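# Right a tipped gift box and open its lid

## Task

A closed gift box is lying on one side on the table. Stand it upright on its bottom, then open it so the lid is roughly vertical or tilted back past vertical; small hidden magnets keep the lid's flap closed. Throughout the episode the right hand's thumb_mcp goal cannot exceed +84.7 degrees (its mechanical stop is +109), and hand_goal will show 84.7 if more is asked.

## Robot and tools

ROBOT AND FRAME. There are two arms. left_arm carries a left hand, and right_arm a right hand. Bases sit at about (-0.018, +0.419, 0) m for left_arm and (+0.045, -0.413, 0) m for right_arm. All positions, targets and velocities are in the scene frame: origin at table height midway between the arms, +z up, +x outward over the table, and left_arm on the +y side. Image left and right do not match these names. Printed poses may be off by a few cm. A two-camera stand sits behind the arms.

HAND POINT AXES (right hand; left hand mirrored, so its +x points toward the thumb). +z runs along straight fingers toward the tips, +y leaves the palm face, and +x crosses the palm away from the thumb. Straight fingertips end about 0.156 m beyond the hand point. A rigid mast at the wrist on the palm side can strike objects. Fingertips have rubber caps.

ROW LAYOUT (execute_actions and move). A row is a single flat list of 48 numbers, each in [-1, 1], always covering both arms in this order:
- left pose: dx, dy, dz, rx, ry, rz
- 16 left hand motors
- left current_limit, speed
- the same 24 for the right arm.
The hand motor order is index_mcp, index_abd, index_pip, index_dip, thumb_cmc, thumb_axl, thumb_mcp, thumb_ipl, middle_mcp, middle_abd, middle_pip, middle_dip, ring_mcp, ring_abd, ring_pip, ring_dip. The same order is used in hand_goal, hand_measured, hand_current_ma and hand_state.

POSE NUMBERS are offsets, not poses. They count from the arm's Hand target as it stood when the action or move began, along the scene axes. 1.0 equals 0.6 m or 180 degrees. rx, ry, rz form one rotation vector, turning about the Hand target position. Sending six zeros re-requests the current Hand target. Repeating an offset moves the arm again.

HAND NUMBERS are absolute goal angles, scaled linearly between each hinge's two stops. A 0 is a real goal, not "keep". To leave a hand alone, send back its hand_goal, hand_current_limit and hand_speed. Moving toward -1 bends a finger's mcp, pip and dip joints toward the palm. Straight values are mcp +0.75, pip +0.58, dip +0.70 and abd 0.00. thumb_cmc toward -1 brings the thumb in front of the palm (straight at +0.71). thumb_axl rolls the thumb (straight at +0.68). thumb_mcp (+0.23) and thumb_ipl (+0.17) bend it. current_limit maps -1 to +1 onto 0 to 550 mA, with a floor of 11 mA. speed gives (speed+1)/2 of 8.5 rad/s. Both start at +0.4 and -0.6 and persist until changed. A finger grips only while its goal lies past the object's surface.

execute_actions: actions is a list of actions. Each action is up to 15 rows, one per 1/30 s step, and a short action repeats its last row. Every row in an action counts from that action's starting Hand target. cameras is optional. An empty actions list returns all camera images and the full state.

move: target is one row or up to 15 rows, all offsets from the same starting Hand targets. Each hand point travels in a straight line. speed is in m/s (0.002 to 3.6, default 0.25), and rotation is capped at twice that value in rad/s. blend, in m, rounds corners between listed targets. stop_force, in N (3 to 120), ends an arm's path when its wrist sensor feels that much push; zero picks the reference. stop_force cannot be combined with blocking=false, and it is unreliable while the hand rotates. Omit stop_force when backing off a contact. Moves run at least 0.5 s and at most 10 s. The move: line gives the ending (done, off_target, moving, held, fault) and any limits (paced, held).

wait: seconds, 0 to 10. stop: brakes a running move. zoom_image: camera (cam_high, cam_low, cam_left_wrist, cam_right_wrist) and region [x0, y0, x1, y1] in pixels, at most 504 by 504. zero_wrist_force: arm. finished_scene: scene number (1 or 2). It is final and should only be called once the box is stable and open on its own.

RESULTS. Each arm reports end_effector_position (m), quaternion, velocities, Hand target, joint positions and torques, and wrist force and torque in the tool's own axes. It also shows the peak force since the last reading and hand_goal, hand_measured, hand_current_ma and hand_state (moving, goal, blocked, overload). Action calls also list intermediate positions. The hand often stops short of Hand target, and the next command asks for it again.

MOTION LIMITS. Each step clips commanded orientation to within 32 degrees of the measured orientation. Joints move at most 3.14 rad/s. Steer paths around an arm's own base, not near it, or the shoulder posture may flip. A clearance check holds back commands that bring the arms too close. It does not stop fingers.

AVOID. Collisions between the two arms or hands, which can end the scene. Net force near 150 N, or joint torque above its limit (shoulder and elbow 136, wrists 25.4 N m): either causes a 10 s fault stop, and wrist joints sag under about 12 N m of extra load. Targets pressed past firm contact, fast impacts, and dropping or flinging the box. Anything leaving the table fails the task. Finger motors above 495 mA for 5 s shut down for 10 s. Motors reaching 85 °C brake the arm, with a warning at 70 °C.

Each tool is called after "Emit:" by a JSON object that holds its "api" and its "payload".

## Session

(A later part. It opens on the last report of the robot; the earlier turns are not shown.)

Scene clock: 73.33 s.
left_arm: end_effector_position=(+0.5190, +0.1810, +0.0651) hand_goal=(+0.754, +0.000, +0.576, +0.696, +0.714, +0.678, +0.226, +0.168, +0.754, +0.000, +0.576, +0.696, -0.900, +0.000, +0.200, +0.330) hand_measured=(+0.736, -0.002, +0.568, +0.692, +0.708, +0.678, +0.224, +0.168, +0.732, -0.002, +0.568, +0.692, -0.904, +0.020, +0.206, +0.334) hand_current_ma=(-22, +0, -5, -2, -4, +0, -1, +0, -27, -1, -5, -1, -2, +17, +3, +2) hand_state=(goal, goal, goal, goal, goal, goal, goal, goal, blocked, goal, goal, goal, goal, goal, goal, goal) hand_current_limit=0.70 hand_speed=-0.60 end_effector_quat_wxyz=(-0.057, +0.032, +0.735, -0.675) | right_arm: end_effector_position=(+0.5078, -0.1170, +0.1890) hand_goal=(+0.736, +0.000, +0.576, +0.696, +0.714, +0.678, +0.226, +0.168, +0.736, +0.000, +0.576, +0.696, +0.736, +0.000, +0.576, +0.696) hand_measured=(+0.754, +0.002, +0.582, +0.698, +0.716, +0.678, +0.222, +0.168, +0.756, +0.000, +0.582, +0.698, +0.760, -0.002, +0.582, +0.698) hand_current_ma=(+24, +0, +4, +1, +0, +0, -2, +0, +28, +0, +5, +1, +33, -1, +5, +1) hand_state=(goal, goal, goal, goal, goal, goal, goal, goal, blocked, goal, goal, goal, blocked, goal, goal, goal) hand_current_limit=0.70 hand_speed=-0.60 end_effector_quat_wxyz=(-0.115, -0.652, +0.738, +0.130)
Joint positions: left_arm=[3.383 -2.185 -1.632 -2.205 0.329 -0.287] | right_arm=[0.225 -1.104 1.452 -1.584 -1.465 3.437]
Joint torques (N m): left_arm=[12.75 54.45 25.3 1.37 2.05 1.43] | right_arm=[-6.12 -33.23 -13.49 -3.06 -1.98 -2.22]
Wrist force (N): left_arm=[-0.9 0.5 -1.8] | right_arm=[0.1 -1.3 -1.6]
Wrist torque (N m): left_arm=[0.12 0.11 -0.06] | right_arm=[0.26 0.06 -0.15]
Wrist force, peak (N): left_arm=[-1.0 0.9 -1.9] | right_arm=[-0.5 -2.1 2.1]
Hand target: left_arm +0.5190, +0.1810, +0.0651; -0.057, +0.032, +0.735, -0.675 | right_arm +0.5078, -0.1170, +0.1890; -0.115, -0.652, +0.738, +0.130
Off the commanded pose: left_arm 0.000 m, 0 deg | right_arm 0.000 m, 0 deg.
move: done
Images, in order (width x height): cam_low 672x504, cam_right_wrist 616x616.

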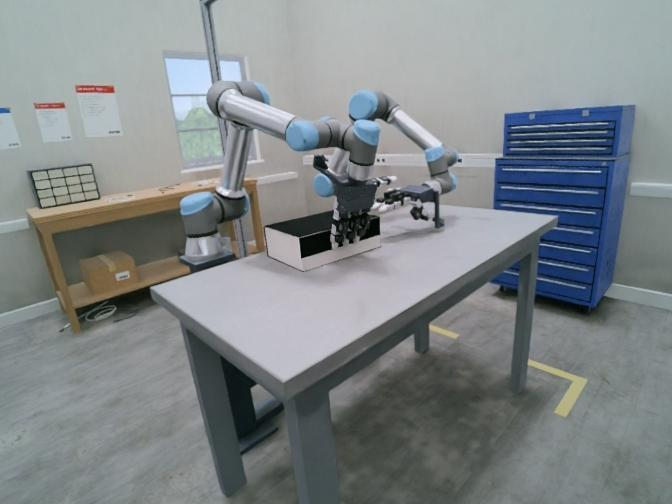

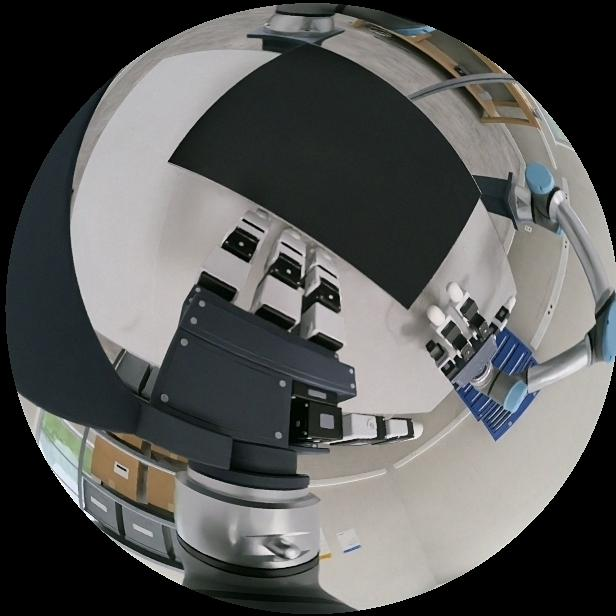

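Emit:
{"api": "move", "payload": {"target": [[0,0,0,0,0,0,0.754,0,0.576,0.696,0.714,0.678,0.226,0.168,0.754,0,0.576,0.696,-0.9,0,0.2,0.33,0.7,-0.6,0,0,-0.045,0,0,0,0.754,0,0.576,0.696,0.714,0.678,0.226,0.168,0.754,0,0.576,0.696,0.754,0,0.576,0.696,0.7,-0.6],[0,0,0,0,0,0,0.754,0,0.576,0.696,0.714,0.678,0.226,0.168,0.754,0,0.576,0.696,-0.9,0,0.2,0.33,0.7,-0.6,0,0,-0.045,0,0,0,0.67,0,0.576,0.696,0.714,0.678,0.226,0.168,0.67,0,0.576,0.696,0.67,0,0.576,0.696,0.7,-0.6]], "speed": 0.04, "cameras": ["cam_low"]}}

Scene clock: 76.07 s.
left_arm: end_effector_position=(+0.5190, +0.1810, +0.0651) hand_goal=(+0.754, +0.000, +0.576, +0.696, +0.714, +0.678, +0.226, +0.168, +0.754, +0.000, +0.576, +0.696, -0.900, +0.000, +0.200, +0.330) hand_measured=(+0.736, -0.002, +0.568, +0.692, +0.708, +0.678, +0.224, +0.168, +0.732, -0.002, +0.568, +0.692, -0.904, +0.020, +0.206, +0.334) hand_current_ma=(-22, +0, -5, -2, -4, +0, -1, +0, -27, -1, -5, -1, -2, +17, +3, +2) hand_state=(goal, goal, goal, goal, goal, goal, goal, goal, blocked, goal, goal, goal, goal, goal, goal, goal) hand_current_limit=0.70 hand_speed=-0.60 end_effector_quat_wxyz=(-0.057, +0.032, +0.735, -0.675) | right_arm: end_effector_position=(+0.5078, -0.1170, +0.1620) hand_goal=(+0.670, +0.000, +0.576, +0.696, +0.714, +0.678, +0.226, +0.168, +0.670, +0.000, +0.576, +0.696, +0.670, +0.000, +0.576, +0.696) hand_measured=(+0.698, +0.002, +0.584, +0.700, +0.716, +0.678, +0.222, +0.168, +0.698, +0.000, +0.584, +0.700, +0.702, -0.002, +0.584, +0.700) hand_current_ma=(+44, +0, +5, +2, +0, +0, -2, +0, +46, +0, +7, +3, +54, -1, +7, +3) hand_state=(blocked, goal, goal, goal, goal, goal, goal, goal, blocked, goal, goal, goal, blocked, goal, goal, goal) hand_current_limit=0.70 hand_speed=-0.60 end_effector_quat_wxyz=(-0.115, -0.652, +0.738, +0.130)
Joint positions: left_arm=[3.383 -2.185 -1.632 -2.205 0.329 -0.287] | right_arm=[0.225 -1.081 1.49 -1.646 -1.465 3.437]
Joint torques (N m): left_arm=[12.8 54.38 25.57 1.29 1.99 1.34] | right_arm=[0.8 -52.01 -29.51 0.66 -2.16 -2.2]
Wrist force (N): left_arm=[-1.2 0.7 -1.6] | right_arm=[-0.6 -1.7 0.7]
Wrist torque (N m): left_arm=[0.13 0.16 -0.08] | right_arm=[0.11 0.07 -0.22]
Wrist force, peak (N): left_arm=[-1.4 0.8 -1.8] | right_arm=[-0.3 -2.5 1.0]
Hand target: left_arm +0.5190, +0.1810, +0.0651; -0.057, +0.032, +0.735, -0.675 | right_arm +0.5078, -0.1170, +0.1620; -0.115, -0.652, +0.738, +0.130
Off the commanded pose: left_arm 0.000 m, 0 deg | right_arm 0.000 m, 0 deg.
move: done
Images, in order (width x height): cam_low 672x504.

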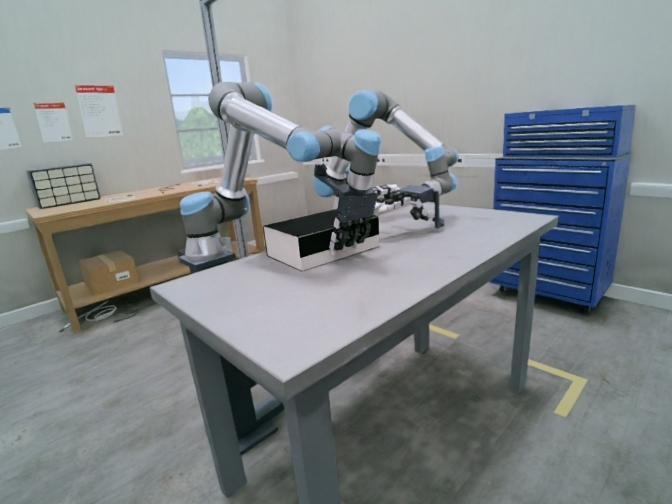

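Emit:
{"api": "wait", "payload": {"seconds": 0, "cameras": ["cam_high"]}}

Emit:
{"api": "zoom_image", "payload": {"camera": "cam_high", "region": [150, 220, 350, 430]}}

Scene clock: 77.60 s.
left_arm: end_effector_position=(+0.5190, +0.1810, +0.0651) hand_goal=(+0.754, +0.000, +0.576, +0.696, +0.714, +0.678, +0.226, +0.168, +0.754, +0.000, +0.576, +0.696, -0.900, +0.000, +0.200, +0.330) hand_measured=(+0.736, -0.002, +0.568, +0.692, +0.708, +0.678, +0.224, +0.168, +0.732, -0.002, +0.568, +0.692, -0.904, +0.020, +0.206, +0.334) hand_current_ma=(-22, +0, -5, -2, -4, +0, -1, +0, -27, -1, -5, -1, -2, +17, +3, +2) hand_state=(goal, goal, goal, goal, goal, goal, goal, goal, blocked, goal, goal, goal, goal, goal, goal, goal) hand_current_limit=0.70 hand_speed=-0.60 end_effector_quat_wxyz=(-0.057, +0.032, +0.735, -0.675) | right_arm: end_effector_position=(+0.5078, -0.1170, +0.1620) hand_goal=(+0.670, +0.000, +0.576, +0.696, +0.714, +0.678, +0.226, +0.168, +0.670, +0.000, +0.576, +0.696, +0.670, +0.000, +0.576, +0.696) hand_measured=(+0.698, +0.002, +0.584, +0.700, +0.716, +0.678, +0.222, +0.168, +0.698, +0.000, +0.584, +0.700, +0.702, -0.002, +0.584, +0.700) hand_current_ma=(+44, +0, +5, +2, +0, +0, -2, +0, +46, +0, +7, +3, +54, -1, +7, +3) hand_state=(blocked, goal, goal, goal, goal, goal, goal, goal, blocked, goal, goal, goal, blocked, goal, goal, goal) hand_current_limit=0.70 hand_speed=-0.60 end_effector_quat_wxyz=(-0.115, -0.652, +0.738, +0.130)
Joint positions: left_arm=[3.383 -2.185 -1.632 -2.205 0.329 -0.287] | right_arm=[0.225 -1.081 1.49 -1.646 -1.465 3.437]
Joint torques (N m): left_arm=[12.29 54 25.4 1.29 1.86 1.22] | right_arm=[3.03 -51.8 -29.67 0.54 -0.92 -1.78]
Wrist force (N): left_arm=[-1.3 0.6 -1.5] | right_arm=[-0.3 -1.6 0.6]
Wrist torque (N m): left_arm=[0.10 0.16 -0.09] | right_arm=[0.14 0.03 -0.20]
Wrist force, peak (N): left_arm=[-1.2 0.6 -1.8] | right_arm=[-0.4 -1.9 0.8]
Hand target: left_arm +0.5190, +0.1810, +0.0651; -0.057, +0.032, +0.735, -0.675 | right_arm +0.5078, -0.1170, +0.1620; -0.115, -0.652, +0.738, +0.130
Off the commanded pose: left_arm 0.000 m, 0 deg | right_arm 0.000 m, 0 deg.
Images, in order (width x height): cam_high 672x504.

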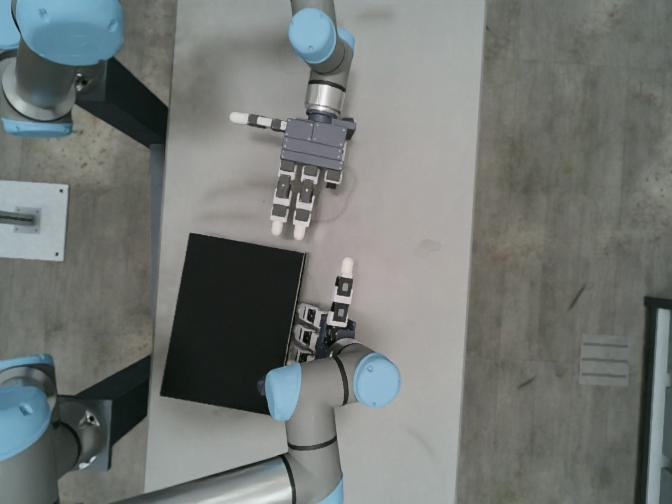

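Scaled by 2.400.

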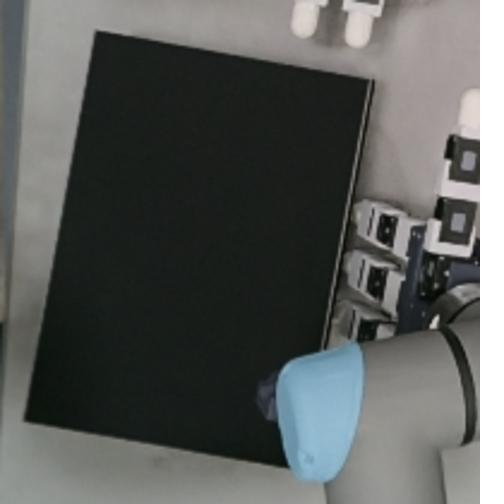

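Emit:
{"api": "move", "payload": {"target": [[-0.165,0.1317,0.475,0,0,0,0.754,0,0.576,0.696,0.714,0.678,0.226,0.168,0.754,0,0.576,0.696,0.754,0,0.576,0.696,0.7,-0.6,0.0932,-0.0138,0.0088,0.0099,0.0827,0,0.754,0,0.576,0.696,0.714,0.678,0.226,0.168,0.754,0,0.576,0.696,0.754,0,0.576,0.696,0.7,-0.6],[-0.465,-0.1017,0.5917,0.4358,-0.5711,-0.3012,0.754,0,0.576,0.696,0.714,0.678,0.226,0.168,0.754,0,0.576,0.696,0.754,0,0.576,0.696,0.7,-0.6,0.0932,-0.0138,0.0088,0.0099,0.0827,0,0.754,0,0.576,0.696,0.714,0.678,0.226,0.168,0.754,0,0.576,0.696,0.754,0,0.576,0.696,0.7,-0.6]], "speed": [0.3,0.5], "blend": [0.06,0], "cameras": ["cam_high","cam_low"]}}

Scene clock: 86.67 s.
left_arm: end_effector_position=(+0.2400, +0.1200, +0.4199) hand_goal=(+0.754, +0.000, +0.576, +0.696, +0.714, +0.678, +0.226, +0.168, +0.754, +0.000, +0.576, +0.696, +0.754, +0.000, +0.576, +0.696) hand_measured=(+0.756, -0.002, +0.574, +0.694, +0.716, +0.678, +0.224, +0.168, +0.756, -0.002, +0.574, +0.694, +0.756, +0.002, +0.574, +0.694) hand_current_ma=(+1, +0, +0, -1, +1, +0, -1, +0, +1, +0, +0, -1, +1, +1, +0, -1) hand_state=(goal, goal, goal, goal, goal, goal, goal, goal, goal, goal, goal, goal, goal, goal, goal, goal) hand_current_limit=0.70 hand_speed=-0.60 end_effector_quat_wxyz=(+0.225, +0.714, +0.633, +0.200) | right_arm: end_effector_position=(+0.5637, -0.1253, +0.1673) hand_goal=(+0.754, +0.000, +0.576, +0.696, +0.714, +0.678, +0.226, +0.168, +0.754, +0.000, +0.576, +0.696, +0.754, +0.000, +0.576, +0.696) hand_measured=(+0.756, +0.002, +0.580, +0.698, +0.718, +0.678, +0.222, +0.168, +0.756, +0.000, +0.580, +0.700, +0.756, -0.002, +0.580, +0.698) hand_current_ma=(+1, +0, +2, +1, +2, +0, -2, +0, +1, +0, +2, +2, +1, -1, +2, +1) hand_state=(goal, goal, goal, goal, goal, goal, goal, goal, goal, goal, goal, goal, goal, goal, goal, goal) hand_current_limit=0.70 hand_speed=-0.60 end_effector_quat_wxyz=(-0.200, -0.631, +0.715, +0.225)
Joint positions: left_arm=[2.261 -1.055 -2.128 -1.079 2.001 -0.711] | right_arm=[0.182 -0.834 1.131 -1.273 -1.418 3.366]
Joint torques (N m): left_arm=[-6.49 15.14 30.92 4.24 3.13 -1.3] | right_arm=[10.66 -60.35 -23.37 0.99 -2.79 2.9]
Wrist force (N): left_arm=[-0.2 -0.6 0.4] | right_arm=[-0.9 -0.1 0.2]
Wrist torque (N m): left_arm=[-0.10 0.04 -0.04] | right_arm=[0.05 0.10 -0.08]
Wrist force, peak (N): left_arm=[-1.9 3.4 -1.0] | right_arm=[-0.3 -1.9 0.9]
Hand target: left_arm +0.2400, +0.1200, +0.4201; +0.225, +0.714, +0.633, +0.200 | right_arm +0.5637, -0.1253, +0.1673; -0.200, -0.631, +0.715, +0.225
Off the commanded pose: left_arm 0.000 m, 0 deg | right_arm 0.000 m, 0 deg.
move: done
Images, in order (width x height): cam_high 672x504, cam_low 672x504.

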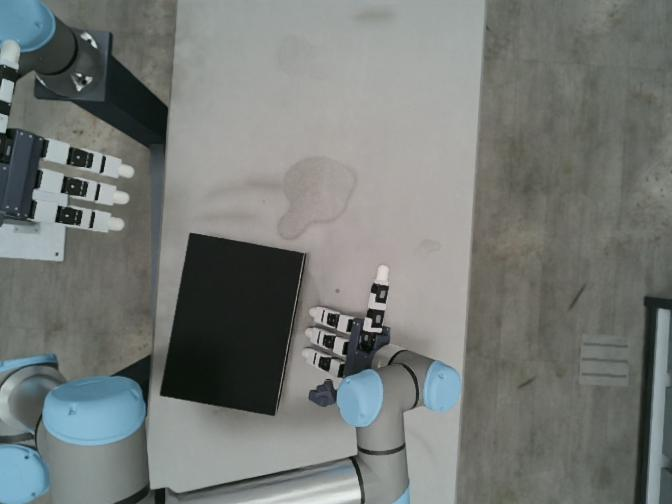

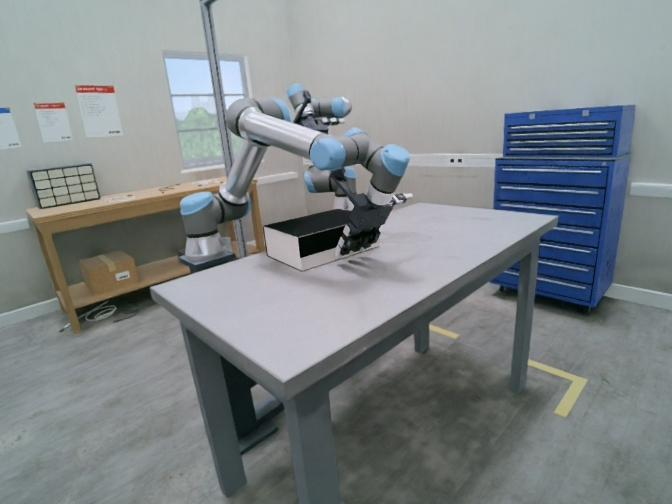

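Emit:
{"api": "move", "payload": {"target": [[0,-0.344,-0.1667,0,0,0,0.754,0,0.576,0.696,0.714,0.678,0.226,0.168,0.754,0,0.576,0.696,0.754,0,0.576,0.696,0.7,-0.6,0,0,0,0,0,0,0.754,0,0.576,0.696,0.714,0.678,0.226,0.168,0.754,0,0.576,0.696,0.754,0,0.576,0.696,0.7,-0.6],[0,-0.344,-0.4083,0,0,0,0.754,0,0.576,0.696,0.714,0.678,0.226,0.168,0.754,0,0.576,0.696,0.754,0,0.576,0.696,0.7,-0.6,0,0,0,0,0,0,0.754,0,0.576,0.696,0.714,0.678,0.226,0.168,0.754,0,0.576,0.696,0.754,0,0.576,0.696,0.7,-0.6]], "speed": [0.3,0.15], "blend": [0.03,0], "cameras": ["cam_high","cam_left_wrist"]}}

Scene clock: 89.27 s.
left_arm: end_effector_position=(+0.2400, -0.0864, +0.1751) hand_goal=(+0.754, +0.000, +0.576, +0.696, +0.714, +0.678, +0.226, +0.168, +0.754, +0.000, +0.576, +0.696, +0.754, +0.000, +0.576, +0.696) hand_measured=(+0.756, -0.002, +0.574, +0.694, +0.718, +0.678, +0.224, +0.168, +0.756, -0.002, +0.574, +0.694, +0.756, +0.002, +0.574, +0.694) hand_current_ma=(+1, +0, +0, -1, +1, +0, -1, +0, +1, +0, +0, -1, +1, +1, +0, -1) hand_state=(goal, goal, goal, goal, goal, goal, goal, goal, goal, goal, goal, goal, goal, goal, goal, goal) hand_current_limit=0.70 hand_speed=-0.60 end_effector_quat_wxyz=(+0.225, +0.714, +0.633, +0.200) | right_arm: end_effector_position=(+0.5637, -0.1253, +0.1673) hand_goal=(+0.754, +0.000, +0.576, +0.696, +0.714, +0.678, +0.226, +0.168, +0.754, +0.000, +0.576, +0.696, +0.754, +0.000, +0.576, +0.696) hand_measured=(+0.756, +0.002, +0.580, +0.698, +0.718, +0.678, +0.222, +0.168, +0.756, +0.000, +0.580, +0.700, +0.756, -0.002, +0.580, +0.698) hand_current_ma=(+1, +0, +2, +1, +2, +0, -2, +0, +1, +0, +2, +2, +1, -1, +2, +1) hand_state=(goal, goal, goal, goal, goal, goal, goal, goal, goal, goal, goal, goal, goal, goal, goal, goal) hand_current_limit=0.70 hand_speed=-0.60 end_effector_quat_wxyz=(-0.200, -0.631, +0.715, +0.225)
Joint positions: left_arm=[1.997 -1.872 -2.085 -0.434 2.101 -0.987] | right_arm=[0.182 -0.834 1.131 -1.273 -1.418 3.366]
Joint torques (N m): left_arm=[12.69 24.93 25.79 4.41 3.6 0.36] | right_arm=[10.5 -59.58 -22.84 0.96 -2.71 2.78]
Wrist force (N): left_arm=[-0.3 -0.8 0.3] | right_arm=[-0.5 -0.1 0.0]
Wrist torque (N m): left_arm=[-0.13 0.05 -0.09] | right_arm=[0.08 0.06 -0.05]
Wrist force, peak (N): left_arm=[0.0 -1.9 1.5] | right_arm=[-1.0 0.0 -0.2]
Hand target: left_arm +0.2400, -0.0864, +0.1751; +0.225, +0.714, +0.633, +0.200 | right_arm +0.5637, -0.1253, +0.1673; -0.200, -0.631, +0.715, +0.225
Off the commanded pose: left_arm 0.000 m, 0 deg | right_arm 0.000 m, 0 deg.
move: done
Images, in order (width x height): cam_high 672x504, cam_left_wrist 616x616.

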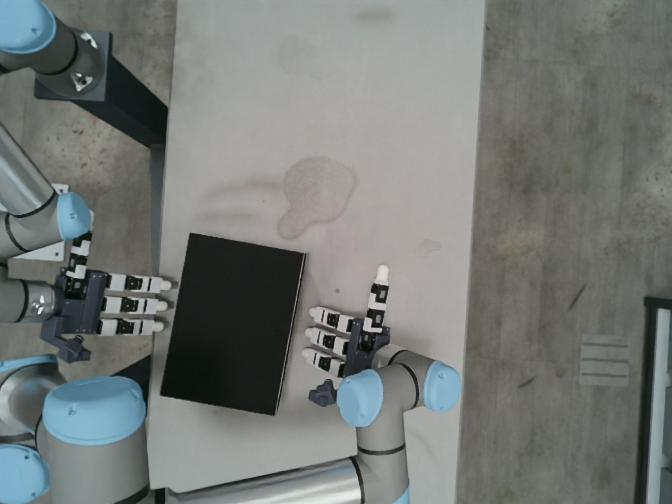

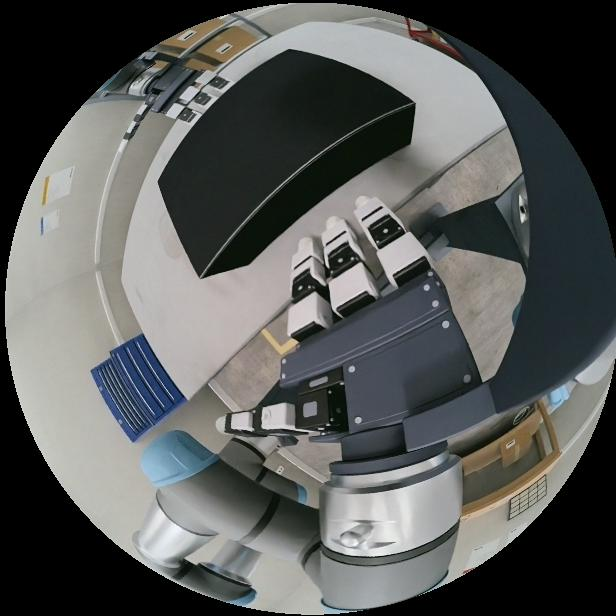

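Emit:
{"api": "move", "payload": {"target": [0.0579,-0.007,0,0,0,0,0.754,0,0.576,0.696,0.714,0.678,0.226,0.168,0.754,0,0.576,0.696,0.754,0,0.576,0.696,0.7,-0.6,-0.0521,0.0063,0,0,0,0,0.754,0,0.576,0.696,0.714,0.678,0.226,0.168,0.754,0,0.576,0.696,0.754,0,0.576,0.696,0.7,-0.6], "speed": 0.04, "cameras": ["cam_high","cam_left_wrist","cam_low"]}}

Emit:
{"api": "zoom_image", "payload": {"camera": "cam_low", "region": [255, 190, 405, 280]}}

Scene clock: 90.77 s.
left_arm: end_effector_position=(+0.2749, -0.0907, +0.1751) hand_goal=(+0.754, +0.000, +0.576, +0.696, +0.714, +0.678, +0.226, +0.168, +0.754, +0.000, +0.576, +0.696, +0.754, +0.000, +0.576, +0.696) hand_measured=(+0.756, -0.002, +0.574, +0.694, +0.718, +0.678, +0.224, +0.168, +0.756, -0.002, +0.574, +0.694, +0.756, +0.002, +0.574, +0.694) hand_current_ma=(+1, +0, +0, -1, +1, +0, -1, +0, +1, +0, +0, -1, +1, +1, +0, -1) hand_state=(goal, goal, goal, goal, goal, goal, goal, goal, goal, goal, goal, goal, goal, goal, goal, goal) hand_current_limit=0.70 hand_speed=-0.60 end_effector_quat_wxyz=(+0.225, +0.713, +0.633, +0.200) | right_arm: end_effector_position=(+0.5324, -0.1214, +0.1673) hand_goal=(+0.754, +0.000, +0.576, +0.696, +0.714, +0.678, +0.226, +0.168, +0.754, +0.000, +0.576, +0.696, +0.754, +0.000, +0.576, +0.696) hand_measured=(+0.760, +0.002, +0.580, +0.698, +0.718, +0.678, +0.222, +0.168, +0.760, +0.000, +0.580, +0.700, +0.764, -0.002, +0.580, +0.698) hand_current_ma=(+3, +0, +2, +1, +2, +0, -2, +0, +5, +0, +2, +2, +9, -1, +2, +1) hand_state=(goal, goal, goal, goal, goal, goal, goal, goal, goal, goal, goal, goal, goal, goal, goal, goal) hand_current_limit=0.70 hand_speed=-0.60 end_effector_quat_wxyz=(-0.200, -0.631, +0.715, +0.225) end_effector_velocity=(+0.000, +0.000, +0.000) end_effector_angular_velocity=(-0.001, +0.005, -0.001)
Joint positions: left_arm=[2.058 -1.898 -2.059 -0.401 2.081 -0.921] | right_arm=[0.194 -0.903 1.252 -1.326 -1.411 3.376]
Joint velocities: left_arm=[within noise] | right_arm=[-0.001 0.002 -0.003 0.006 0 0]
Joint torques (N m): left_arm=[-11.69 43.99 3.48 1.65 2.31 -1.52] | right_arm=[-2.45 -39.83 -29.65 1.09 2.06 1.06]
Wrist force (N): left_arm=[-0.3 -0.6 0.4] | right_arm=[-0.5 0.0 0.2]
Wrist torque (N m): left_arm=[-0.10 0.05 -0.09] | right_arm=[0.08 0.05 -0.19]
Wrist force, peak (N): left_arm=[0.0 -1.0 0.3] | right_arm=[-0.4 -1.3 -4.4]
Hand target: left_arm +0.2748, -0.0906, +0.1751; +0.225, +0.714, +0.633, +0.200 | right_arm +0.5325, -0.1215, +0.1673; -0.200, -0.631, +0.715, +0.225
Off the commanded pose: left_arm 0.000 m, 0 deg | right_arm 0.000 m, 0 deg.
move: done
Images, in order (width x height): cam_high 672x504, cam_low 672x504, cam_left_wrist 616x616.

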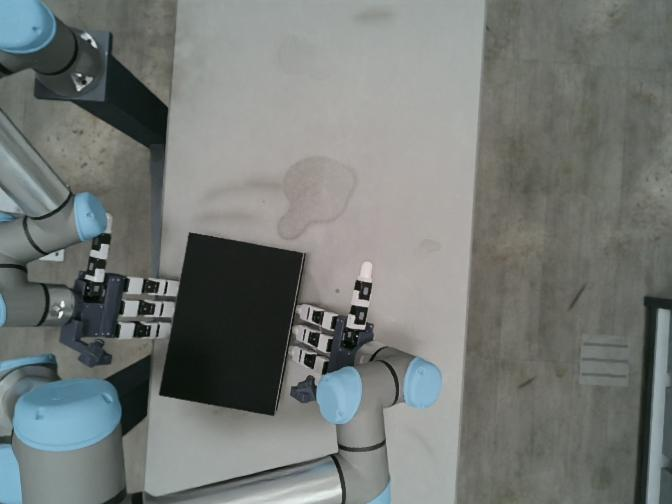

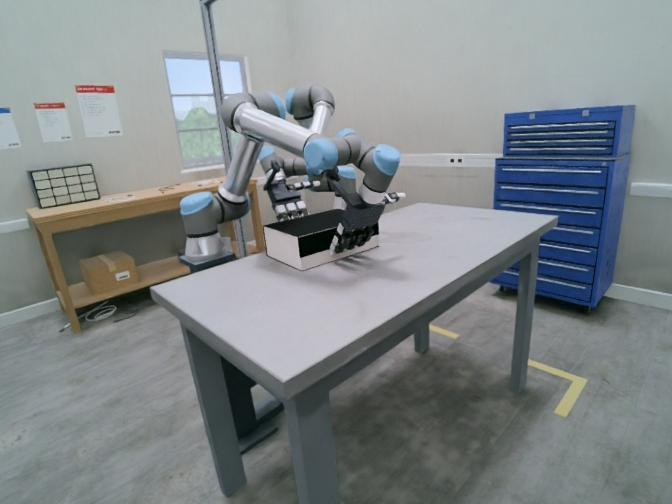

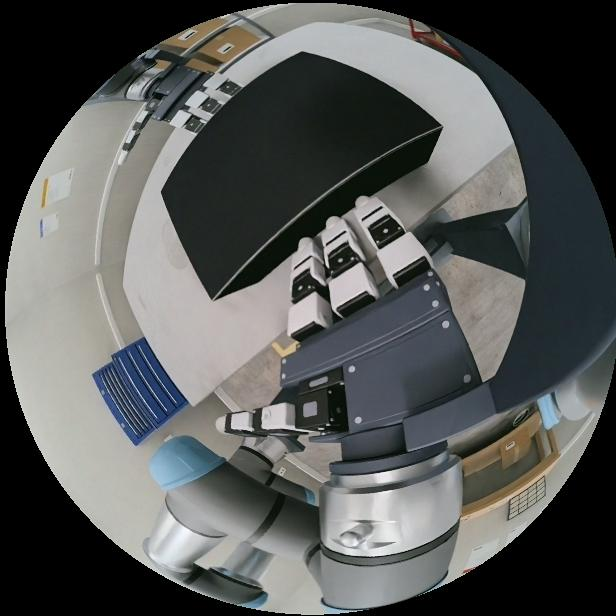

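Scaled by 3.360.

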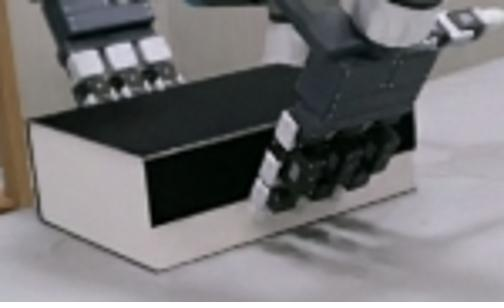

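Emit:
{"api": "move", "payload": {"target": [0,0,0,0,0,0,0.70,0,0.576,0.696,0.714,0.678,0.226,0.168,0.70,0,0.576,0.696,0.70,0,0.576,0.696,0.7,-0.6,0,0,0,0,0,0,0.66,0,0.576,0.696,0.714,0.678,0.226,0.168,0.66,0,0.576,0.696,0.66,0,0.576,0.696,0.7,-0.6], "speed": 0.04}}

Scene clock: 91.43 s.
left_arm: end_effector_position=(+0.2748, -0.0906, +0.1751) hand_goal=(+0.700, +0.000, +0.576, +0.696, +0.714, +0.678, +0.226, +0.168, +0.700, +0.000, +0.576, +0.696, +0.700, +0.000, +0.576, +0.696) hand_measured=(+0.742, +0.000, +0.584, +0.698, +0.718, +0.678, +0.224, +0.168, +0.742, -0.002, +0.582, +0.698, +0.738, +0.002, +0.584, +0.698) hand_current_ma=(+74, +0, +5, +1, +1, +0, -1, +0, +72, +0, +4, +0, +64, +1, +5, +0) hand_state=(blocked, goal, goal, goal, goal, goal, goal, goal, blocked, goal, goal, goal, blocked, goal, goal, goal) hand_current_limit=0.70 hand_speed=-0.60 end_effector_quat_wxyz=(+0.225, +0.714, +0.633, +0.200) | right_arm: end_effector_position=(+0.5325, -0.1215, +0.1673) hand_goal=(+0.660, +0.000, +0.576, +0.696, +0.714, +0.678, +0.226, +0.168, +0.660, +0.000, +0.576, +0.696, +0.660, +0.000, +0.576, +0.696) hand_measured=(+0.740, +0.002, +0.594, +0.704, +0.718, +0.678, +0.222, +0.168, +0.740, +0.000, +0.598, +0.708, +0.744, -0.002, +0.596, +0.706) hand_current_ma=(+214, +0, +21, +6, +2, +0, -2, +0, +211, +0, +27, +10, +227, -1, +24, +9) hand_state=(blocked, goal, goal, goal, goal, goal, goal, goal, blocked, goal, blocked, goal, blocked, goal, goal, goal) hand_current_limit=0.70 hand_speed=-0.60 end_effector_quat_wxyz=(-0.200, -0.631, +0.715, +0.225)
Joint positions: left_arm=[2.058 -1.898 -2.059 -0.401 2.081 -0.921] | right_arm=[0.194 -0.903 1.252 -1.326 -1.411 3.375]
Joint torques (N m): left_arm=[-10.76 43.98 4.17 3.79 4.23 -1.26] | right_arm=[-11.15 -41.66 -28.05 1.97 -1.52 -2.36]
Wrist force (N): left_arm=[0.1 -3.1 -2.0] | right_arm=[-0.5 -5.2 0.1]
Wrist torque (N m): left_arm=[0.24 0.02 0.01] | right_arm=[0.49 0.01 -0.31]
Wrist force, peak (N): left_arm=[0.2 -3.6 -2.5] | right_arm=[-0.3 -6.0 -1.1]
Hand target: left_arm +0.2748, -0.0906, +0.1751; +0.225, +0.714, +0.633, +0.200 | right_arm +0.5325, -0.1215, +0.1673; -0.200, -0.631, +0.715, +0.225
Off the commanded pose: left_arm 0.000 m, 0 deg | right_arm 0.000 m, 0 deg.
move: done

Emit:
{"api": "move", "payload": {"target": [0,0,0,0,0,0,0.70,0,0.576,0.696,0.714,0.678,0.226,0.168,0.70,0,0.576,0.696,0.70,0,0.576,0.696,0.7,-0.6,0.0017,-0.0002,0.03,0,0,0,0.66,0,0.576,0.696,0.714,0.678,0.226,0.168,0.66,0,0.576,0.696,0.66,0,0.576,0.696,0.7,-0.6], "speed": 0.04, "cameras": ["cam_low","cam_high"]}}

Emit:
{"api": "zoom_image", "payload": {"camera": "cam_low", "region": [255, 190, 405, 280]}}

Scene clock: 92.47 s.
left_arm: end_effector_position=(+0.2748, -0.0906, +0.1751) hand_goal=(+0.700, +0.000, +0.576, +0.696, +0.714, +0.678, +0.226, +0.168, +0.700, +0.000, +0.576, +0.696, +0.700, +0.000, +0.576, +0.696) hand_measured=(+0.742, +0.000, +0.586, +0.698, +0.718, +0.678, +0.224, +0.168, +0.742, +0.000, +0.584, +0.698, +0.738, +0.002, +0.586, +0.698) hand_current_ma=(+74, +0, +7, +1, +1, +0, -1, +0, +72, +0, +5, +0, +64, +1, +6, +0) hand_state=(blocked, goal, goal, goal, goal, goal, goal, goal, blocked, goal, goal, goal, blocked, goal, goal, goal) hand_current_limit=0.70 hand_speed=-0.60 end_effector_quat_wxyz=(+0.225, +0.714, +0.633, +0.200) | right_arm: end_effector_position=(+0.5335, -0.1216, +0.1855) hand_goal=(+0.660, +0.000, +0.576, +0.696, +0.714, +0.678, +0.226, +0.168, +0.660, +0.000, +0.576, +0.696, +0.660, +0.000, +0.576, +0.696) hand_measured=(+0.730, +0.002, +0.594, +0.704, +0.718, +0.678, +0.222, +0.168, +0.730, +0.000, +0.598, +0.708, +0.734, -0.002, +0.596, +0.706) hand_current_ma=(+176, +0, +21, +7, +2, +0, -2, +0, +174, +0, +28, +10, +189, -1, +24, +9) hand_state=(blocked, goal, goal, goal, goal, goal, goal, goal, blocked, goal, blocked, goal, blocked, goal, goal, goal) hand_current_limit=0.70 hand_speed=-0.60 end_effector_quat_wxyz=(-0.200, -0.631, +0.715, +0.225) end_effector_velocity=(+0.000, +0.000, -0.002) end_effector_angular_velocity=(+0.000, -0.002, +0.000)
Joint positions: left_arm=[2.058 -1.898 -2.059 -0.401 2.081 -0.921] | right_arm=[0.194 -0.916 1.224 -1.286 -1.412 3.375]
Joint velocities: left_arm=[within noise] | right_arm=[0 0.001 0.005 -0.007 0 0]
Joint torques (N m): left_arm=[-7.49 39.99 4.81 4.29 4.29 -1.23] | right_arm=[-11.05 -42.93 -13.37 -1.86 -2.31 -2.65]
Wrist force (N): left_arm=[-0.1 -3.5 -3.5] | right_arm=[-0.6 -4.3 0.6]
Wrist torque (N m): left_arm=[0.39 -0.01 -0.01] | right_arm=[0.41 0.08 -0.26]
Wrist force, peak (N): left_arm=[0.1 -3.8 -4.7] | right_arm=[-1.0 -5.6 0.8]
Hand target: left_arm +0.2748, -0.0906, +0.1751; +0.225, +0.714, +0.633, +0.200 | right_arm +0.5335, -0.1216, +0.1853; -0.200, -0.631, +0.715, +0.225
Off the commanded pose: left_arm 0.000 m, 0 deg | right_arm 0.000 m, 0 deg.
move: done
Images, in order (width x height): cam_high 672x504, cam_low 672x504.

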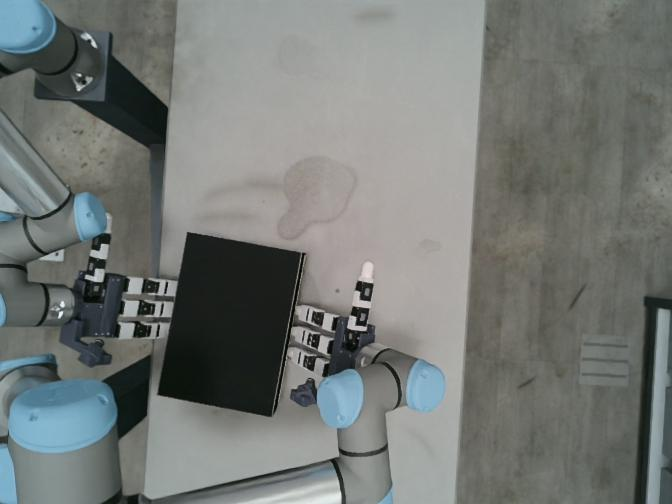

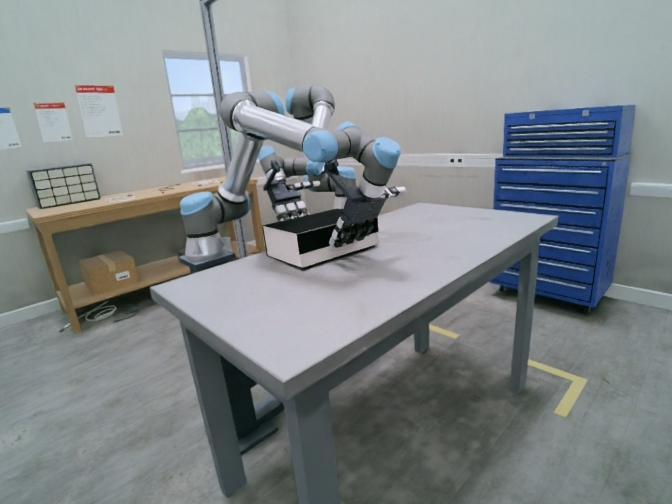

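Scaled by 3.360.

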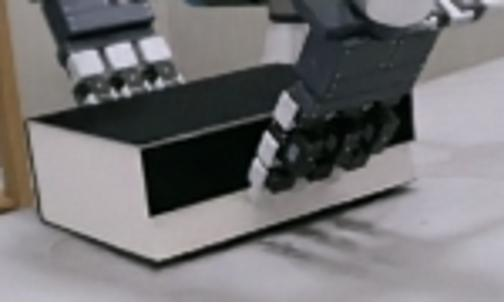

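Emit:
{"api": "move", "payload": {"target": [[0,0,0,0,0,0,0.754,0,0.576,0.696,0.714,0.678,0.226,0.168,0.754,0,0.576,0.696,0.754,0,0.576,0.696,0.7,-0.6,0,0,-0.03,0,0,0,0.754,0,0.576,0.696,0.714,0.678,0.226,0.168,0.754,0,0.576,0.696,0.754,0,0.576,0.696,0.7,-0.6],[-0.0248,0.003,0.03,0,0,0,0.754,0,0.576,0.696,0.714,0.678,0.226,0.168,0.754,0,0.576,0.696,0.754,0,0.576,0.696,0.7,-0.6,0,0,-0.03,0,0,0,0.754,0,0.576,0.696,0.714,0.678,0.226,0.168,0.754,0,0.576,0.696,0.754,0,0.576,0.696,0.7,-0.6],[-0.0248,0.003,0.09,0,0,0,0.754,0,0.576,0.696,0.714,0.678,0.226,0.168,0.754,0,0.576,0.696,0.754,0,0.576,0.696,0.7,-0.6,0,0,-0.03,0,0,0,0.754,0,0.576,0.696,0.714,0.678,0.226,0.168,0.754,0,0.576,0.696,0.754,0,0.576,0.696,0.7,-0.6],[0.0,0.0,0.09,0,0,0,0.754,0,0.576,0.696,0.714,0.678,0.226,0.168,0.754,0,0.576,0.696,0.754,0,0.576,0.696,0.7,-0.6,0,0,-0.03,0,0,0,0.754,0,0.576,0.696,0.714,0.678,0.226,0.168,0.754,0,0.576,0.696,0.754,0,0.576,0.696,0.7,-0.6]], "speed": [0.04,0.08,0.1,0.04], "blend": [0,0.005,0.005,0], "cameras": ["cam_high","cam_low"]}}

Emit:
{"api": "zoom_image", "payload": {"camera": "cam_low", "region": [255, 180, 405, 280]}}

Scene clock: 100.87 s.
left_arm: end_effector_position=(+0.2750, -0.0907, +0.2291) hand_goal=(+0.754, +0.000, +0.576, +0.696, +0.714, +0.678, +0.226, +0.168, +0.754, +0.000, +0.576, +0.696, +0.754, +0.000, +0.576, +0.696) hand_measured=(+0.758, +0.000, +0.580, +0.698, +0.718, +0.678, +0.224, +0.168, +0.758, +0.000, +0.582, +0.698, +0.758, +0.002, +0.582, +0.698) hand_current_ma=(+2, +0, +2, +1, +1, +0, -1, +0, +2, +0, +3, +0, +2, +1, +3, +0) hand_state=(goal, goal, goal, goal, goal, goal, goal, goal, goal, goal, goal, goal, goal, goal, goal, goal) hand_current_limit=0.70 hand_speed=-0.60 end_effector_quat_wxyz=(+0.225, +0.713, +0.633, +0.200) end_effector_velocity=(-0.003, +0.000, -0.001) end_effector_angular_velocity=(-0.001, +0.002, +0.001) | right_arm: end_effector_position=(+0.5335, -0.1216, +0.1673) hand_goal=(+0.754, +0.000, +0.576, +0.696, +0.714, +0.678, +0.226, +0.168, +0.754, +0.000, +0.576, +0.696, +0.754, +0.000, +0.576, +0.696) hand_measured=(+0.762, +0.002, +0.582, +0.700, +0.718, +0.678, +0.222, +0.168, +0.762, +0.000, +0.582, +0.700, +0.764, -0.002, +0.580, +0.698) hand_current_ma=(+6, +0, +3, +2, +2, +0, -2, +0, +6, +0, +3, +2, +9, -1, +3, +1) hand_state=(goal, goal, goal, goal, goal, goal, goal, goal, goal, goal, goal, goal, goal, goal, goal, goal) hand_current_limit=0.70 hand_speed=-0.60 end_effector_quat_wxyz=(-0.200, -0.631, +0.715, +0.225)
Joint positions: left_arm=[2.059 -1.802 -2.007 -0.549 2.081 -0.92] | right_arm=[0.194 -0.901 1.248 -1.325 -1.412 3.375]
Joint velocities: left_arm=[-0.005 0 -0.001 -0.002 0 -0.007] | right_arm=[within noise]
Joint torques (N m): left_arm=[-12.84 39.67 7.53 1.59 1.56 -1.61] | right_arm=[4.44 -57.75 -29.07 1.09 -1.6 -0.76]
Wrist force (N): left_arm=[-0.4 -0.6 0.3] | right_arm=[-0.4 -0.2 0.0]
Wrist torque (N m): left_arm=[-0.09 0.06 -0.09] | right_arm=[0.06 0.04 -0.14]
Wrist force, peak (N): left_arm=[-0.3 -3.6 -3.2] | right_arm=[-0.3 -5.1 0.0]
Hand target: left_arm +0.2748, -0.0906, +0.2291; +0.225, +0.714, +0.633, +0.200 | right_arm +0.5335, -0.1216, +0.1673; -0.200, -0.631, +0.715, +0.225
Off the commanded pose: left_arm 0.000 m, 0 deg | right_arm 0.000 m, 0 deg.
move: done
Images, in order (width x height): cam_high 672x504, cam_low 672x504.

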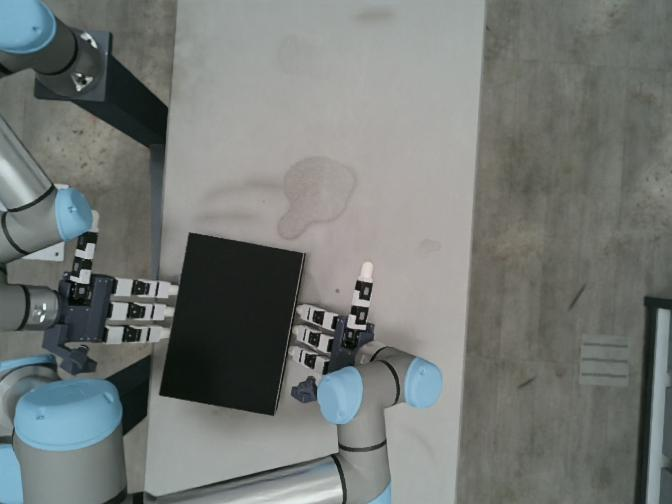

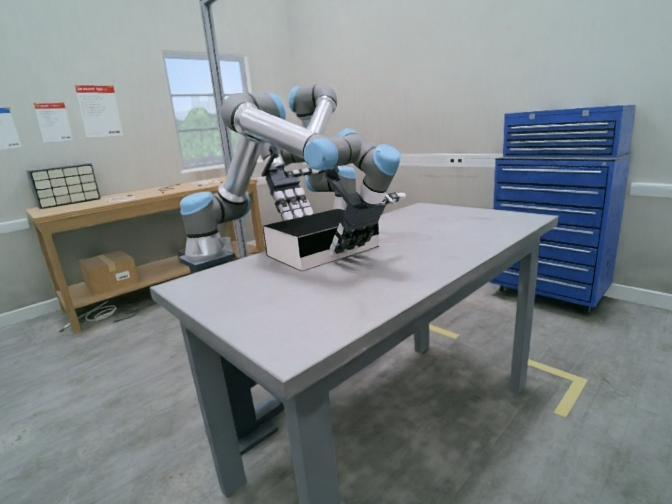

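Scaled by 3.360.

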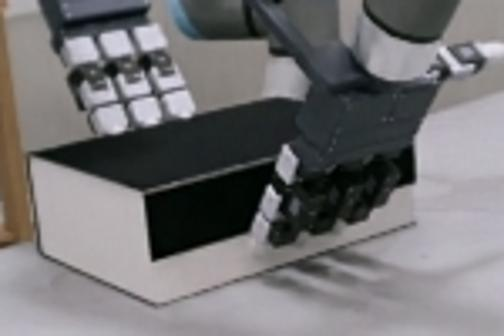

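Emit:
{"api": "move", "payload": {"target": [0,0,0,0,0,0,0.64,0,0.576,0.696,0.714,0.678,0.226,0.168,0.64,0,0.576,0.696,0.64,0,0.576,0.696,0.7,-0.6,0,0,0,0,0,0,0.60,0,0.576,0.696,0.714,0.678,0.226,0.168,0.60,0,0.576,0.696,0.60,0,0.576,0.696,0.7,-0.6], "speed": 0.04}}

Scene clock: 101.47 s.
left_arm: end_effector_position=(+0.2748, -0.0906, +0.2291) hand_goal=(+0.640, +0.000, +0.576, +0.696, +0.714, +0.678, +0.226, +0.168, +0.640, +0.000, +0.576, +0.696, +0.640, +0.000, +0.576, +0.696) hand_measured=(+0.726, +0.000, +0.598, +0.708, +0.718, +0.678, +0.224, +0.168, +0.728, +0.000, +0.596, +0.706, +0.722, +0.002, +0.600, +0.706) hand_current_ma=(+223, +0, +26, +9, +1, +0, -1, +0, +225, +0, +23, +7, +209, +1, +28, +7) hand_state=(blocked, goal, blocked, goal, goal, goal, goal, goal, blocked, goal, blocked, goal, blocked, goal, blocked, goal) hand_current_limit=0.70 hand_speed=-0.60 end_effector_quat_wxyz=(+0.225, +0.714, +0.633, +0.200) | right_arm: end_effector_position=(+0.5335, -0.1216, +0.1673) hand_goal=(+0.600, +0.000, +0.576, +0.696, +0.714, +0.678, +0.226, +0.168, +0.600, +0.000, +0.576, +0.696, +0.600, +0.000, +0.576, +0.696) hand_measured=(+0.722, +0.002, +0.606, +0.710, +0.718, +0.678, +0.222, +0.168, +0.720, +0.000, +0.610, +0.714, +0.724, -0.002, +0.608, +0.712) hand_current_ma=(+396, +0, +44, +15, +2, +0, -2, +0, +384, +0, +56, +22, +409, -1, +47, +19) hand_state=(blocked, goal, blocked, goal, goal, goal, goal, goal, blocked, goal, blocked, goal, blocked, goal, blocked, goal) hand_current_limit=0.70 hand_speed=-0.60 end_effector_quat_wxyz=(-0.200, -0.631, +0.715, +0.225)
Joint positions: left_arm=[2.058 -1.802 -2.007 -0.549 2.081 -0.921] | right_arm=[0.194 -0.901 1.248 -1.325 -1.412 3.375]
Joint torques (N m): left_arm=[-9.53 43.06 7.81 5.26 5.14 -1.34] | right_arm=[6.32 -57.24 -23.92 1.01 -1.54 -0.46]
Wrist force (N): left_arm=[0.3 -6.7 -2.1] | right_arm=[-0.5 -8.2 -0.3]
Wrist torque (N m): left_arm=[0.50 -0.04 0.11] | right_arm=[0.77 0.11 -0.35]
Wrist force, peak (N): left_arm=[0.0 -7.2 -2.1] | right_arm=[-0.3 -8.6 -0.2]
Hand target: left_arm +0.2748, -0.0906, +0.2291; +0.225, +0.714, +0.633, +0.200 | right_arm +0.5335, -0.1216, +0.1673; -0.200, -0.631, +0.715, +0.225
Off the commanded pose: left_arm 0.000 m, 0 deg | right_arm 0.000 m, 0 deg.
move: done

Emit:
{"api": "move", "payload": {"target": [0,0,0,0,0,0,0.64,0,0.576,0.696,0.714,0.678,0.226,0.168,0.64,0,0.576,0.696,0.64,0,0.576,0.696,0.7,-0.6,0.0017,-0.0002,0.025,0,0,0,0.60,0,0.576,0.696,0.714,0.678,0.226,0.168,0.60,0,0.576,0.696,0.60,0,0.576,0.696,0.7,-0.6], "speed": 0.04, "cameras": ["cam_low","cam_high"]}}

Emit:
{"api": "zoom_image", "payload": {"camera": "cam_low", "region": [255, 180, 405, 280]}}

Scene clock: 102.40 s.
left_arm: end_effector_position=(+0.2748, -0.0906, +0.2291) hand_goal=(+0.640, +0.000, +0.576, +0.696, +0.714, +0.678, +0.226, +0.168, +0.640, +0.000, +0.576, +0.696, +0.640, +0.000, +0.576, +0.696) hand_measured=(+0.726, +0.000, +0.602, +0.708, +0.718, +0.678, +0.224, +0.168, +0.728, +0.000, +0.600, +0.706, +0.722, +0.002, +0.604, +0.706) hand_current_ma=(+223, +0, +33, +10, +1, +0, -1, +0, +225, +0, +29, +8, +209, +1, +36, +7) hand_state=(blocked, goal, blocked, goal, goal, goal, goal, goal, blocked, goal, blocked, goal, blocked, goal, blocked, goal) hand_current_limit=0.70 hand_speed=-0.60 end_effector_quat_wxyz=(+0.225, +0.714, +0.633, +0.200) | right_arm: end_effector_position=(+0.5345, -0.1217, +0.1825) hand_goal=(+0.600, +0.000, +0.576, +0.696, +0.714, +0.678, +0.226, +0.168, +0.600, +0.000, +0.576, +0.696, +0.600, +0.000, +0.576, +0.696) hand_measured=(+0.722, +0.002, +0.620, +0.718, +0.718, +0.678, +0.222, +0.168, +0.720, +0.000, +0.624, +0.722, +0.724, -0.002, +0.620, +0.720) hand_current_ma=(+396, +0, +77, +28, +2, +0, -2, +0, +384, +0, +91, +38, +409, -1, +80, +32) hand_state=(blocked, goal, blocked, blocked, goal, goal, goal, goal, blocked, goal, blocked, blocked, blocked, goal, blocked, blocked) hand_current_limit=0.70 hand_speed=-0.60 end_effector_quat_wxyz=(-0.200, -0.631, +0.715, +0.225) end_effector_velocity=(+0.000, +0.000, -0.003) end_effector_angular_velocity=(+0.000, +0.001, +0.000)
Joint positions: left_arm=[2.058 -1.802 -2.007 -0.549 2.081 -0.921] | right_arm=[0.193 -0.911 1.224 -1.291 -1.412 3.375]
Joint velocities: left_arm=[within noise] | right_arm=[0 0.002 0.004 -0.005 0 0]
Joint torques (N m): left_arm=[-6.42 39.25 7.21 4.97 5.07 -1.43] | right_arm=[-9.99 -44.4 -12.52 -0.1 -1.82 -2.61]
Wrist force (N): left_arm=[0.2 -8.4 -7.2] | right_arm=[-0.5 -11.2 -0.7]
Wrist torque (N m): left_arm=[0.93 -0.09 0.13] | right_arm=[1.04 0.13 -0.35]
Wrist force, peak (N): left_arm=[0.1 -8.6 -7.6] | right_arm=[-0.4 -11.6 -1.0]
Hand target: left_arm +0.2748, -0.0906, +0.2291; +0.225, +0.714, +0.633, +0.200 | right_arm +0.5345, -0.1217, +0.1823; -0.200, -0.631, +0.715, +0.225
Off the commanded pose: left_arm 0.000 m, 0 deg | right_arm 0.000 m, 0 deg.
move: done
Images, in order (width x height): cam_high 672x504, cam_low 672x504.

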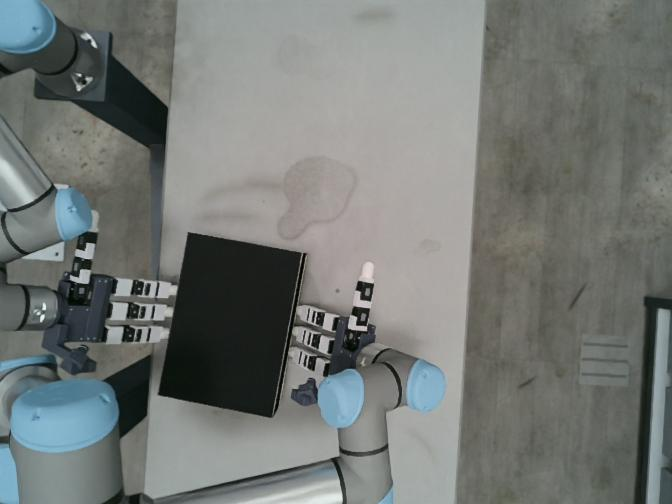

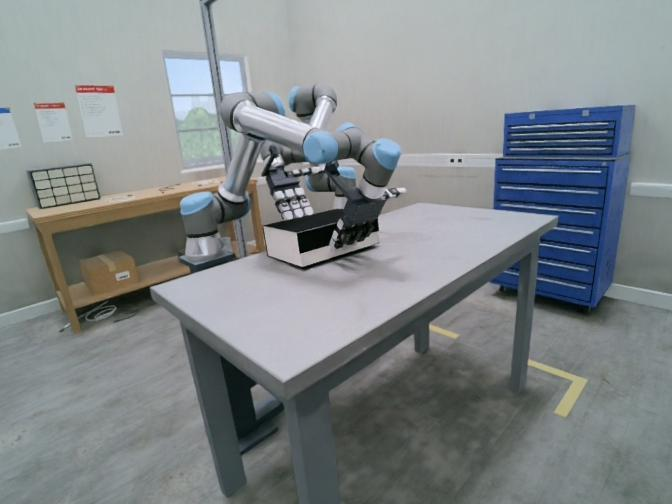

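Scaled by 3.360.

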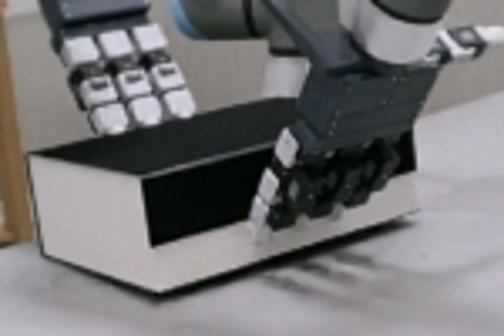

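Emit:
{"api": "move", "payload": {"target": [[0,0,0,0,0,0,0.715,0,0.576,0.696,0.714,0.678,0.226,0.168,0.715,0,0.576,0.696,0.715,0,0.576,0.696,0.7,-0.6,0,0,-0.025,0,0,0,0.70,0,0.576,0.696,0.714,0.678,0.226,0.168,0.70,0,0.576,0.696,0.70,0,0.576,0.696,0.7,-0.6],[0,0,0,0,0,0,0.715,0,0.576,0.696,0.714,0.678,0.226,0.168,0.715,0,0.576,0.696,0.715,0,0.576,0.696,0.7,-0.6,0.0496,-0.006,-0.025,0,0,0,0.754,0,0.576,0.696,0.714,0.678,0.226,0.168,0.877,0,0.869,-0.275,0.754,0,0.576,0.696,0.7,-0.6],[0,0,0,0,0,0,0.715,0,0.576,0.696,0.714,0.678,0.226,0.168,0.715,0,0.576,0.696,0.715,0,0.576,0.696,0.7,-0.6,-0.0758,0.0087,-0.0613,-0.0166,-0.1379,0,0.754,0,0.576,0.696,0.714,0.678,0.226,0.168,0.877,0,0.869,-0.275,0.754,0,0.576,0.696,0.7,-0.6]], "speed": [0.04,0.06,0.15], "blend": [0,0.005,0], "cameras": ["cam_high","cam_low","cam_right_wrist"]}}

Emit:
{"api": "zoom_image", "payload": {"camera": "cam_low", "region": [255, 180, 405, 280]}}

Scene clock: 111.90 s.
left_arm: end_effector_position=(+0.2748, -0.0906, +0.2291) hand_goal=(+0.716, +0.000, +0.576, +0.696, +0.714, +0.678, +0.226, +0.168, +0.716, +0.000, +0.576, +0.696, +0.716, +0.000, +0.576, +0.696) hand_measured=(+0.732, +0.000, +0.590, +0.704, +0.718, +0.678, +0.224, +0.168, +0.732, +0.000, +0.588, +0.702, +0.730, +0.002, +0.588, +0.702) hand_current_ma=(+17, +0, +11, +5, +1, +0, -1, +0, +18, +0, +9, +4, +14, +1, +11, +3) hand_state=(goal, goal, goal, goal, goal, goal, goal, goal, goal, goal, goal, goal, goal, goal, goal, goal) hand_current_limit=0.70 hand_speed=-0.60 end_effector_quat_wxyz=(+0.225, +0.714, +0.633, +0.200) | right_arm: end_effector_position=(+0.4890, -0.1165, +0.1455) hand_goal=(+0.754, +0.000, +0.576, +0.696, +0.714, +0.678, +0.226, +0.168, +0.878, +0.000, +0.870, -0.274, +0.754, +0.000, +0.576, +0.696) hand_measured=(+0.756, +0.002, +0.578, +0.698, +0.718, +0.678, +0.222, +0.168, +0.878, +0.000, +0.868, -0.270, +0.756, -0.002, +0.578, +0.698) hand_current_ma=(+1, +0, +1, +1, +2, +0, -2, +0, +0, +0, -1, +2, +1, -1, +1, +1) hand_state=(goal, goal, goal, goal, goal, goal, goal, goal, goal, goal, goal, goal, goal, goal, goal, goal) hand_current_limit=0.70 hand_speed=-0.60 end_effector_quat_wxyz=(-0.058, -0.659, +0.747, +0.066)
Joint positions: left_arm=[2.058 -1.802 -2.007 -0.549 2.081 -0.921] | right_arm=[0.249 -1.183 1.668 -1.89 -1.513 3.474]
Joint torques (N m): left_arm=[11.91 20.96 7.21 1.93 -1.26 -1.46] | right_arm=[-12.86 -42.02 -15.89 -3.9 2.74 -2.76]
Wrist force (N): left_arm=[-0.3 -2.0 -0.5] | right_arm=[0.1 -0.3 0.1]
Wrist torque (N m): left_arm=[0.06 0.05 -0.05] | right_arm=[-0.03 -0.01 -0.01]
Wrist force, peak (N): left_arm=[-0.2 -8.4 -7.2] | right_arm=[-0.2 -11.8 -1.8]
Hand target: left_arm +0.2748, -0.0906, +0.2291; +0.225, +0.714, +0.633, +0.200 | right_arm +0.4890, -0.1165, +0.1455; -0.058, -0.659, +0.747, +0.066
Off the commanded pose: left_arm 0.000 m, 0 deg | right_arm 0.000 m, 0 deg.
move: done; blend cut to 0 m at target 2
Images, in order (width x height): cam_high 672x504, cam_low 672x504, cam_right_wrist 616x616.

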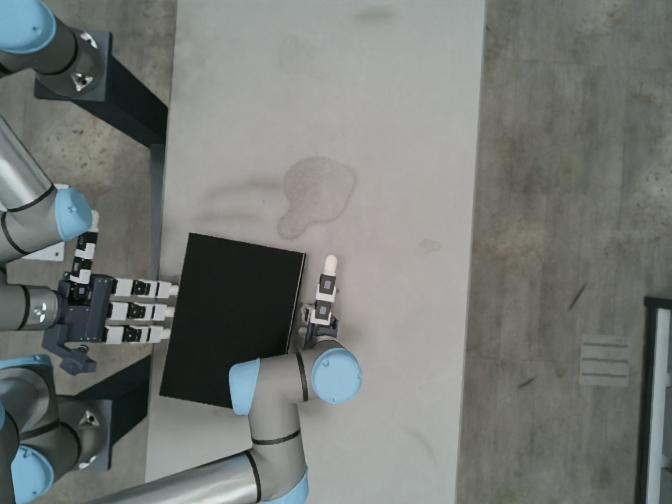

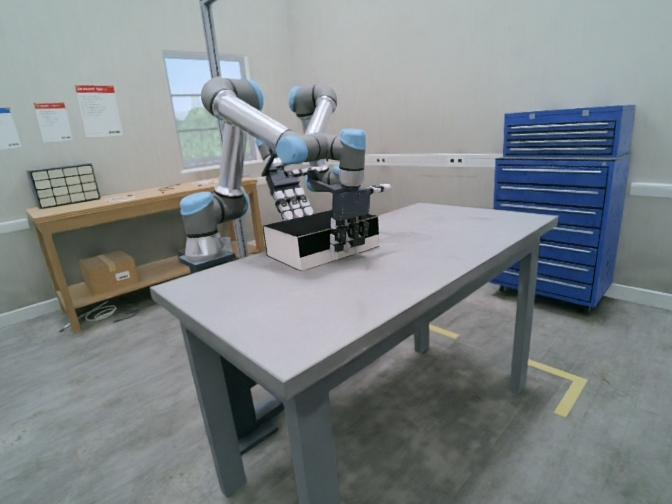

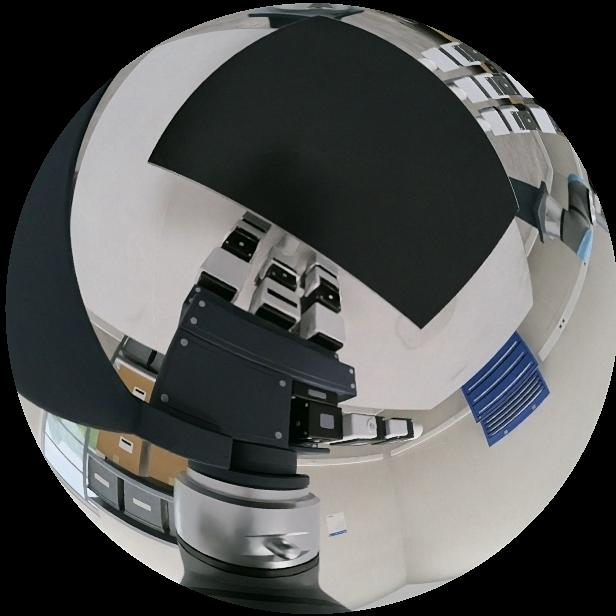

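Scaled by 3.360.

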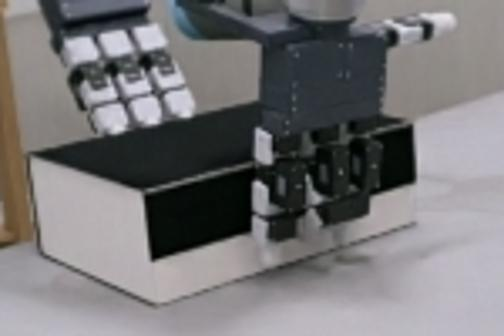

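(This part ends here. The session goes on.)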